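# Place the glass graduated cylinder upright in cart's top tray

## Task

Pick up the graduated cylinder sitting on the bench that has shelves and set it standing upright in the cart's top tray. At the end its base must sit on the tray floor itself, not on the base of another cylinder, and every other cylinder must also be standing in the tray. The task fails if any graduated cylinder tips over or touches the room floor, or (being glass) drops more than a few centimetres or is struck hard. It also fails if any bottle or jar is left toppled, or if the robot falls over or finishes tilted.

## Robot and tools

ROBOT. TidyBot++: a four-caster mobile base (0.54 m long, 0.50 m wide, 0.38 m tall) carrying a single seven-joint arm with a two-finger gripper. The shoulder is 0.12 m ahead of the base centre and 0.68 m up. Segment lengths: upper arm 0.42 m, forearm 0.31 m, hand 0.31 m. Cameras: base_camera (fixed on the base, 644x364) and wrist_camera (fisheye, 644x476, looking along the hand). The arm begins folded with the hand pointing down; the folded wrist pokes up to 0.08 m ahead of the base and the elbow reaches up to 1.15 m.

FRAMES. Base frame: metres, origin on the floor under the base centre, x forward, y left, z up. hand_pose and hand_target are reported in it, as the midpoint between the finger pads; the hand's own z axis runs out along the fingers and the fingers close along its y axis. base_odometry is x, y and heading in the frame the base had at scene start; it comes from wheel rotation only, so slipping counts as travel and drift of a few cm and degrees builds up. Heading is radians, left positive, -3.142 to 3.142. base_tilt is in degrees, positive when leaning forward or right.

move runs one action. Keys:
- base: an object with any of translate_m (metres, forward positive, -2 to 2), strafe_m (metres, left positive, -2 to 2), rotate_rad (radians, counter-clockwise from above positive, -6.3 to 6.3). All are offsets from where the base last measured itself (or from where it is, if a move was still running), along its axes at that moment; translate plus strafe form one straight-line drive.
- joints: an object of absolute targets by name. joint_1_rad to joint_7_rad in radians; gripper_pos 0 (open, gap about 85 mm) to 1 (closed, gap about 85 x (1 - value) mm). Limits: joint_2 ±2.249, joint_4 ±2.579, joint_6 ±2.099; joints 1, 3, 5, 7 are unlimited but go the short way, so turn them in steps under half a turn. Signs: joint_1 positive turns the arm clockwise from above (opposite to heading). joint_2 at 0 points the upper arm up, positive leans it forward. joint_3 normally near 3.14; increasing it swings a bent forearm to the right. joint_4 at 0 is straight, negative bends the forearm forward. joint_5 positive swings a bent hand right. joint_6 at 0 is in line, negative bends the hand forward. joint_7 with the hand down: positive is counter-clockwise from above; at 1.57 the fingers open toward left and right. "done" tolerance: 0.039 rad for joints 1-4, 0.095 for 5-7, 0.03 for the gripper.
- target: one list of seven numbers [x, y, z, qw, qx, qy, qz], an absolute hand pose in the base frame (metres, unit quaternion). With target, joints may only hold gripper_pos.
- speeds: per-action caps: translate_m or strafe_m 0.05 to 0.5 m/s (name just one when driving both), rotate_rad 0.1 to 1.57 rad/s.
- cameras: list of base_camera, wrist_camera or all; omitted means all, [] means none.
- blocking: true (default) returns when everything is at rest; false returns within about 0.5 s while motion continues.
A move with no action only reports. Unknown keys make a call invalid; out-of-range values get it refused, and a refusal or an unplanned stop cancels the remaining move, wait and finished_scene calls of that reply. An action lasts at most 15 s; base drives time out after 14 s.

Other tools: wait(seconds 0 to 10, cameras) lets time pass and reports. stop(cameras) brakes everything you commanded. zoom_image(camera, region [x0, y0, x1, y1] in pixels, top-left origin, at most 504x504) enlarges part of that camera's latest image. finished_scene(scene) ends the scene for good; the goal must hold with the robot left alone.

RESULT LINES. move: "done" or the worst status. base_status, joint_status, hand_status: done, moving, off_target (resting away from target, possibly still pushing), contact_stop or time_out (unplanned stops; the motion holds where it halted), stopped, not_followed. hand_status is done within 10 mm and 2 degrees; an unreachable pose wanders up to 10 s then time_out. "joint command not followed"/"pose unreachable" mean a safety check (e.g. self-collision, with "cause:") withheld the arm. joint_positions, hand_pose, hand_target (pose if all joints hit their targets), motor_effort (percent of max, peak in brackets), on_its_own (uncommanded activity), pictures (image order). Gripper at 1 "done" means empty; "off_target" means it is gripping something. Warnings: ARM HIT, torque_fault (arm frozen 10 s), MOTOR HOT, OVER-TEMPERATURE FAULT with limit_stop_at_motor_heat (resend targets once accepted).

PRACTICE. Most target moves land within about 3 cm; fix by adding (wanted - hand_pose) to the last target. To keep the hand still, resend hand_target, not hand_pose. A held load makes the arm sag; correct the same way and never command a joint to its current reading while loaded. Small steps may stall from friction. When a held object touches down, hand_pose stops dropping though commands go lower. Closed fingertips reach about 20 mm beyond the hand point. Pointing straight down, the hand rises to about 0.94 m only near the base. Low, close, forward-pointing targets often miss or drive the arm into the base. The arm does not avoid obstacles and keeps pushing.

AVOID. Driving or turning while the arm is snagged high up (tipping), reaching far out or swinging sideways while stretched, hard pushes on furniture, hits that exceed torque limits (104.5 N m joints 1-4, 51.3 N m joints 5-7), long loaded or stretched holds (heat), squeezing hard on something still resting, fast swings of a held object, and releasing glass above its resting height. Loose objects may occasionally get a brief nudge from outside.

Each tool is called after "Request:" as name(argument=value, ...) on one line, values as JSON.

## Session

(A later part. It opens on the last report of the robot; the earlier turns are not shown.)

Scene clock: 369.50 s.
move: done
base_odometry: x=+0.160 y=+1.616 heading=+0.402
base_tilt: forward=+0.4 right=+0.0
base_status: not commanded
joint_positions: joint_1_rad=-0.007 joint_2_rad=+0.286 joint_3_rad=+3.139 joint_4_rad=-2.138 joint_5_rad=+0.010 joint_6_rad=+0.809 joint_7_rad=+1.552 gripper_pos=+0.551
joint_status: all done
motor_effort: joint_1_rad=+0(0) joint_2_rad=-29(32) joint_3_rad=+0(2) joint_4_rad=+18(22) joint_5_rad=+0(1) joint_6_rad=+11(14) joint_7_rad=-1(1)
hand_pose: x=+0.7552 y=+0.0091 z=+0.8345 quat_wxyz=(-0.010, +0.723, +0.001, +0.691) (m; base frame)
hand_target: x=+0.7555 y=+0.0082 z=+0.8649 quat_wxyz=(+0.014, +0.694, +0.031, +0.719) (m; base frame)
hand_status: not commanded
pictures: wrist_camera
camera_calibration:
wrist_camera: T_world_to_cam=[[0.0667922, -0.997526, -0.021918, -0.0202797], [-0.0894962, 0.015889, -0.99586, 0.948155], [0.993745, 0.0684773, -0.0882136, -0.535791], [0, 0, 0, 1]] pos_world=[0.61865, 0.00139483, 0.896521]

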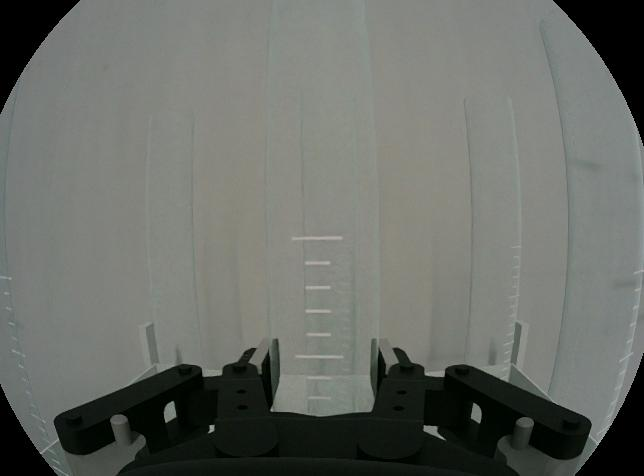

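Request:
move(joints={"joint_2_rad": 0.29, "joint_4_rad": -2.14, "joint_6_rad": 0.925}, cameras=[])

Request:
move(joints={"joint_2_rad": 0.31, "joint_4_rad": -2.15, "joint_6_rad": 0.95}, cameras=["wrist_camera"])

Scene clock: 373.43 s.
move: done
base_odometry: x=+0.160 y=+1.616 heading=+0.402
base_tilt: forward=+0.4 right=+0.0
base_status: not commanded
joint_positions: joint_1_rad=-0.007 joint_2_rad=+0.294 joint_3_rad=+3.139 joint_4_rad=-2.144 joint_5_rad=+0.010 joint_6_rad=+0.872 joint_7_rad=+1.552 gripper_pos=+0.551
joint_status: all done
motor_effort: joint_1_rad=+0(0) joint_2_rad=-29(30) joint_3_rad=-1(1) joint_4_rad=+17(19) joint_5_rad=+0(1) joint_6_rad=+11(12) joint_7_rad=-1(1)
hand_pose: x=+0.7555 y=+0.0092 z=+0.8460 quat_wxyz=(-0.010, +0.706, +0.001, +0.709) (m; base frame)
hand_target: x=+0.7552 y=+0.0087 z=+0.8672 quat_wxyz=(+0.013, +0.683, +0.030, +0.730) (m; base frame)
hand_status: not commanded
pictures: none
No camera images: "cameras" was empty.

Scene clock: 374.07 s.
move: done
base_odometry: x=+0.160 y=+1.616 heading=+0.402
base_tilt: forward=+0.4 right=+0.1
base_status: not commanded
joint_positions: joint_1_rad=-0.007 joint_2_rad=+0.311 joint_3_rad=+3.139 joint_4_rad=-2.150 joint_5_rad=+0.010 joint_6_rad=+0.897 joint_7_rad=+1.552 gripper_pos=+0.551
joint_status: all done
motor_effort: joint_1_rad=+0(0) joint_2_rad=-29(30) joint_3_rad=+0(1) joint_4_rad=+17(18) joint_5_rad=-1(1) joint_6_rad=+11(12) joint_7_rad=-1(1)
hand_pose: x=+0.7569 y=+0.0092 z=+0.8402 quat_wxyz=(-0.010, +0.705, +0.001, +0.709) (m; base frame)
hand_target: x=+0.7561 y=+0.0088 z=+0.8572 quat_wxyz=(+0.013, +0.685, +0.030, +0.728) (m; base frame)
hand_status: not commanded
pictures: wrist_camera
camera_calibration:
wrist_camera: T_world_to_cam=[[0.0683552, -0.997469, -0.0195802, -0.0232466], [-0.0380166, 0.0170077, -0.999132, 0.917713], [0.996936, 0.0690403, -0.0367579, -0.582568], [0, 0, 0, 1]] pos_world=[0.61726, 0.00142465, 0.895048]

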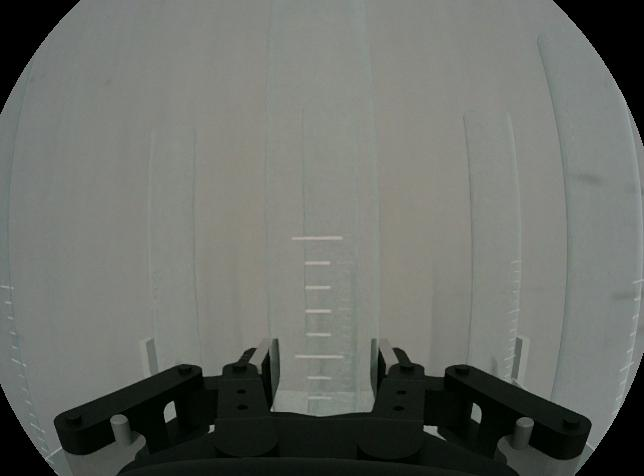

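Request:
move(joints={"joint_2_rad": 0.330, "joint_4_rad": -2.177, "joint_6_rad": 0.995}, cameras=[])

Request:
move(joints={"joint_2_rad": 0.338, "joint_4_rad": -2.189, "joint_6_rad": 1.01}, cameras=[])

Request:
move(joints={"joint_2_rad": 0.348, "joint_4_rad": -2.196, "joint_6_rad": 1.025}, cameras=["wrist_camera"])

Scene clock: 379.17 s.
move: done
base_odometry: x=+0.160 y=+1.616 heading=+0.402
base_tilt: forward=+0.4 right=+0.1
base_status: not commanded
joint_positions: joint_1_rad=-0.007 joint_2_rad=+0.331 joint_3_rad=+3.139 joint_4_rad=-2.179 joint_5_rad=+0.010 joint_6_rad=+0.943 joint_7_rad=+1.552 gripper_pos=+0.551
joint_status: all done
motor_effort: joint_1_rad=+0(0) joint_2_rad=-29(30) joint_3_rad=+0(2) joint_4_rad=+17(18) joint_5_rad=-1(1) joint_6_rad=+11(12) joint_7_rad=+0(1)
hand_pose: x=+0.7526 y=+0.0093 z=+0.8272 quat_wxyz=(-0.011, +0.706, +0.001, +0.708) (m; base frame)
hand_target: x=+0.7524 y=+0.0091 z=+0.8448 quat_wxyz=(+0.012, +0.685, +0.030, +0.727) (m; base frame)
hand_status: not commanded
pictures: none
No camera images: "cameras" was empty.

Scene clock: 379.70 s.
move: done
base_odometry: x=+0.160 y=+1.616 heading=+0.402
base_tilt: forward=+0.3 right=+0.0
base_status: not commanded
joint_positions: joint_1_rad=-0.007 joint_2_rad=+0.337 joint_3_rad=+3.139 joint_4_rad=-2.189 joint_5_rad=+0.010 joint_6_rad=+0.956 joint_7_rad=+1.552 gripper_pos=+0.551
joint_status: all done
motor_effort: joint_1_rad=+0(0) joint_2_rad=-29(30) joint_3_rad=-1(1) joint_4_rad=+16(17) joint_5_rad=+0(1) joint_6_rad=+12(12) joint_7_rad=-1(1)
hand_pose: x=+0.7508 y=+0.0093 z=+0.8220 quat_wxyz=(-0.011, +0.707, +0.001, +0.707) (m; base frame)
hand_target: x=+0.7506 y=+0.0092 z=+0.8385 quat_wxyz=(+0.011, +0.687, +0.030, +0.726) (m; base frame)
hand_status: not commanded
pictures: none
No camera images: "cameras" was empty.

Scene clock: 380.23 s.
move: done
base_odometry: x=+0.160 y=+1.616 heading=+0.402
base_tilt: forward=+0.4 right=+0.0
base_status: not commanded
joint_positions: joint_1_rad=-0.007 joint_2_rad=+0.345 joint_3_rad=+3.139 joint_4_rad=-2.194 joint_5_rad=+0.010 joint_6_rad=+0.973 joint_7_rad=+1.552 gripper_pos=+0.551
joint_status: all done
motor_effort: joint_1_rad=+0(0) joint_2_rad=-29(30) joint_3_rad=-1(1) joint_4_rad=+16(16) joint_5_rad=-1(1) joint_6_rad=+11(12) joint_7_rad=-1(1)
hand_pose: x=+0.7506 y=+0.0093 z=+0.8206 quat_wxyz=(-0.011, +0.705, +0.001, +0.709) (m; base frame)
hand_target: x=+0.7502 y=+0.0093 z=+0.8334 quat_wxyz=(+0.011, +0.688, +0.030, +0.725) (m; base frame)
hand_status: not commanded
pictures: wrist_camera
camera_calibration:
wrist_camera: T_world_to_cam=[[0.0687479, -0.997427, -0.0203036, -0.0228361], [-0.0391991, 0.0176353, -0.999076, 0.898779], [0.996864, 0.0694803, -0.0378859, -0.576103], [0, 0, 0, 1]] pos_world=[0.611097, 0.00140019, 0.875658]

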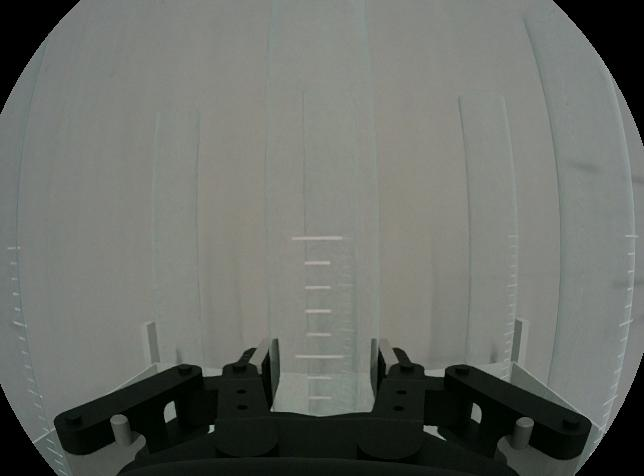

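Request:
move(joints={"joint_2_rad": 0.355, "joint_4_rad": -2.199, "joint_6_rad": 1.03}, cameras=[])

Request:
move(joints={"gripper_pos": 0.5}, cameras=["wrist_camera"])

Scene clock: 383.47 s.
move: done
base_odometry: x=+0.160 y=+1.616 heading=+0.402
base_tilt: forward=+0.4 right=+0.0
base_status: not commanded
joint_positions: joint_1_rad=-0.007 joint_2_rad=+0.348 joint_3_rad=+3.139 joint_4_rad=-2.194 joint_5_rad=+0.010 joint_6_rad=+0.979 joint_7_rad=+1.552 gripper_pos=+0.551
joint_status: all done
motor_effort: joint_1_rad=-1(1) joint_2_rad=-28(29) joint_3_rad=-1(1) joint_4_rad=+16(16) joint_5_rad=+0(1) joint_6_rad=+10(11) joint_7_rad=-1(1)
hand_pose: x=+0.7510 y=+0.0093 z=+0.8206 quat_wxyz=(-0.011, +0.704, +0.001, +0.710) (m; base frame)
hand_target: x=+0.7504 y=+0.0094 z=+0.8291 quat_wxyz=(+0.011, +0.690, +0.030, +0.723) (m; base frame)
hand_status: not commanded
pictures: none
No camera images: "cameras" was empty.

Scene clock: 384.20 s.
move: done
base_odometry: x=+0.160 y=+1.616 heading=+0.402
base_tilt: forward=+0.4 right=+0.0
base_status: not commanded
joint_positions: joint_1_rad=-0.007 joint_2_rad=+0.348 joint_3_rad=+3.139 joint_4_rad=-2.194 joint_5_rad=+0.010 joint_6_rad=+0.987 joint_7_rad=+1.552 gripper_pos=+0.500
joint_status: all done
motor_effort: joint_1_rad=+0(0) joint_2_rad=-27(29) joint_3_rad=-1(1) joint_4_rad=+14(16) joint_5_rad=-1(1) joint_6_rad=+9(11) joint_7_rad=-1(1)
hand_pose: x=+0.7510 y=+0.0093 z=+0.8228 quat_wxyz=(-0.011, +0.702, +0.001, +0.713) (m; base frame)
hand_target: x=+0.7504 y=+0.0094 z=+0.8291 quat_wxyz=(+0.011, +0.690, +0.030, +0.723) (m; base frame)
hand_status: not commanded
pictures: wrist_camera
camera_calibration:
wrist_camera: T_world_to_cam=[[0.0690163, -0.997419, -0.0197998, -0.0234109], [-0.0289599, 0.0178357, -0.999421, 0.893579], [0.997195, 0.0695497, -0.0276542, -0.585049], [0, 0, 0, 1]] pos_world=[0.610902, 0.001402, 0.876419]

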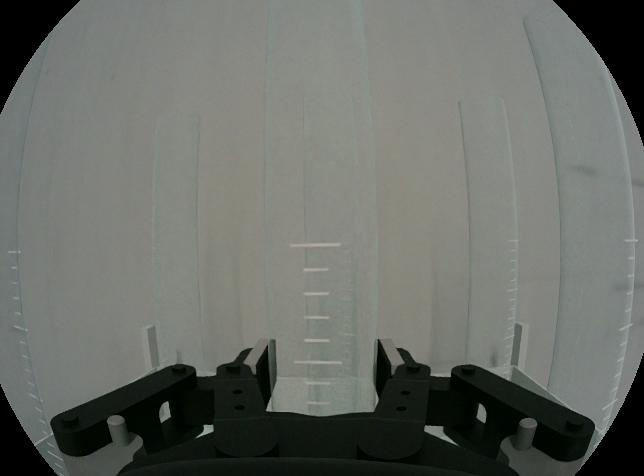

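Request:
move(joints={"gripper_pos": 0.0}, cameras=["wrist_camera"])

Request:
move(base={"translate_m": -0.38}, speeds={"translate_m": 0.25}, cameras=["wrist_camera"])

Request:
move(joints={"joint_2_rad": -0.115, "joint_4_rad": -1.417, "joint_6_rad": -0.9}, cameras=["wrist_camera"])

Request:
zoom_image(camera="wrist_camera", region=[150, 120, 500, 400])

Scene clock: 388.97 s.
move: done
base_odometry: x=+0.160 y=+1.616 heading=+0.402
base_tilt: forward=+0.4 right=+0.1
base_status: not commanded
joint_positions: joint_1_rad=-0.007 joint_2_rad=+0.348 joint_3_rad=+3.139 joint_4_rad=-2.194 joint_5_rad=+0.010 joint_6_rad=+0.987 joint_7_rad=+1.552 gripper_pos=+0.000
joint_status: all done
motor_effort: joint_1_rad=+0(0) joint_2_rad=-26(28) joint_3_rad=-1(1) joint_4_rad=+14(14) joint_5_rad=+0(1) joint_6_rad=+10(10) joint_7_rad=-1(1)
hand_pose: x=+0.7510 y=+0.0093 z=+0.8228 quat_wxyz=(-0.011, +0.702, +0.001, +0.713) (m; base frame)
hand_target: x=+0.7504 y=+0.0094 z=+0.8291 quat_wxyz=(+0.011, +0.690, +0.030, +0.723) (m; base frame)
hand_status: not commanded
pictures: wrist_camera
camera_calibration:
wrist_camera: T_world_to_cam=[[0.0690163, -0.997419, -0.0197998, -0.0234109], [-0.0289599, 0.0178357, -0.999421, 0.893579], [0.997195, 0.0695497, -0.0276542, -0.585049], [0, 0, 0, 1]] pos_world=[0.610902, 0.001402, 0.876419]

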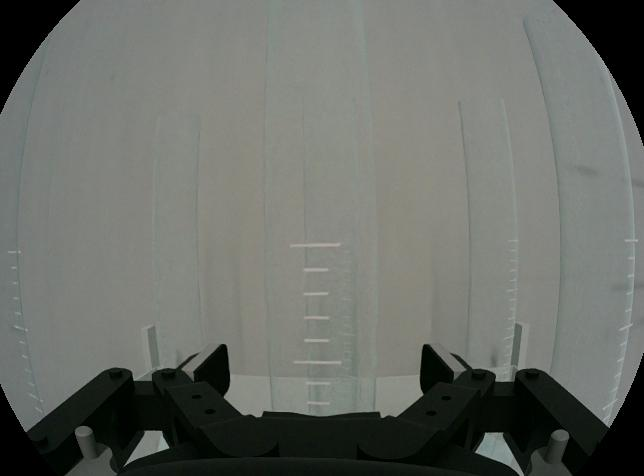

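Scene clock: 391.33 s.
move: done
base_odometry: x=-0.190 y=+1.467 heading=+0.402
base_tilt: forward=+0.3 right=+0.0
base_status: done
joint_positions: joint_1_rad=-0.007 joint_2_rad=+0.350 joint_3_rad=+3.140 joint_4_rad=-2.195 joint_5_rad=+0.010 joint_6_rad=+0.987 joint_7_rad=+1.552 gripper_pos=+0.000
joint_status: not commanded
motor_effort: joint_1_rad=+0(1) joint_2_rad=-28(29) joint_3_rad=-1(2) joint_4_rad=+14(15) joint_5_rad=-1(1) joint_6_rad=+8(10) joint_7_rad=+0(1)
hand_pose: x=+0.7512 y=+0.0091 z=+0.8212 quat_wxyz=(-0.011, +0.702, +0.001, +0.712) (m; base frame)
hand_target: x=+0.7504 y=+0.0094 z=+0.8291 quat_wxyz=(+0.011, +0.690, +0.030, +0.723) (m; base frame)
hand_status: not commanded
pictures: wrist_camera
camera_calibration:
wrist_camera: T_world_to_cam=[[0.0685957, -0.997447, -0.0198539, -0.0233386], [-0.0312475, 0.017743, -0.999354, 0.893659], [0.997155, 0.0691718, -0.0299507, -0.583327], [0, 0, 0, 1]] pos_world=[0.611193, 0.00121466, 0.875147]

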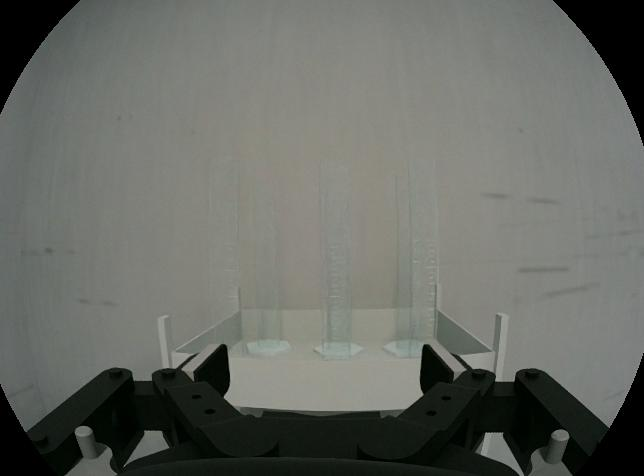

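Scene clock: 394.13 s.
move: done
base_odometry: x=-0.190 y=+1.467 heading=+0.402
base_tilt: forward=+0.4 right=+0.0
base_status: not commanded
joint_positions: joint_1_rad=-0.007 joint_2_rad=-0.119 joint_3_rad=+3.140 joint_4_rad=-1.434 joint_5_rad=+0.010 joint_6_rad=-0.862 joint_7_rad=+1.552 gripper_pos=+0.000
joint_status: all done
motor_effort: joint_1_rad=+0(0) joint_2_rad=-15(29) joint_3_rad=+0(1) joint_4_rad=+20(21) joint_5_rad=+0(1) joint_6_rad=+9(11) joint_7_rad=+0(1)
hand_pose: x=+0.6291 y=+0.0035 z=+1.0017 quat_wxyz=(-0.001, +0.886, -0.003, +0.464) (m; base frame)
hand_target: x=+0.6251 y=-0.0095 z=+0.9997 quat_wxyz=(+0.027, +0.891, +0.019, +0.452) (m; base frame)
hand_status: not commanded
pictures: wrist_camera
camera_calibration:
wrist_camera: T_world_to_cam=[[0.034316, -0.998577, -0.0408233, 0.0256158], [-0.605743, 0.0117079, -0.795574, 1.22755], [0.79492, 0.0520294, -0.604479, 0.246992], [0, 0, 0, 1]] pos_world=[0.546361, -0.00164357, 1.12695]

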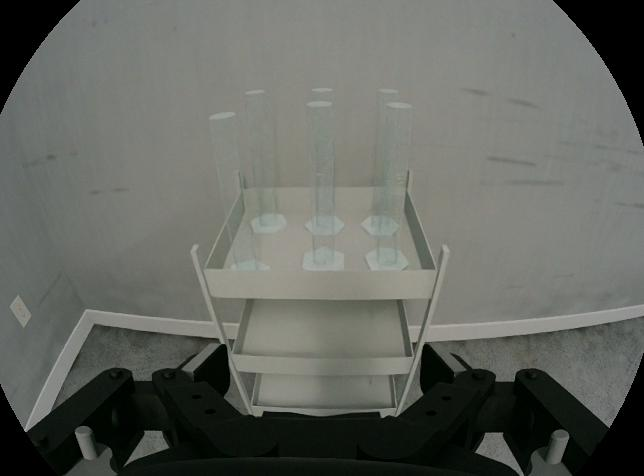

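Scaled by 1.440.

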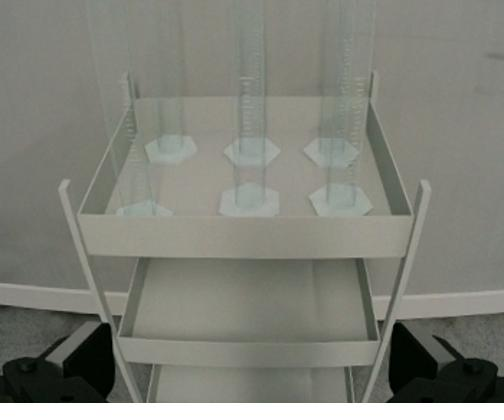

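All six stand on the tray floor, clear of each other.

Request:
finished_scene(scene=1)

The scene is finished: the task was done.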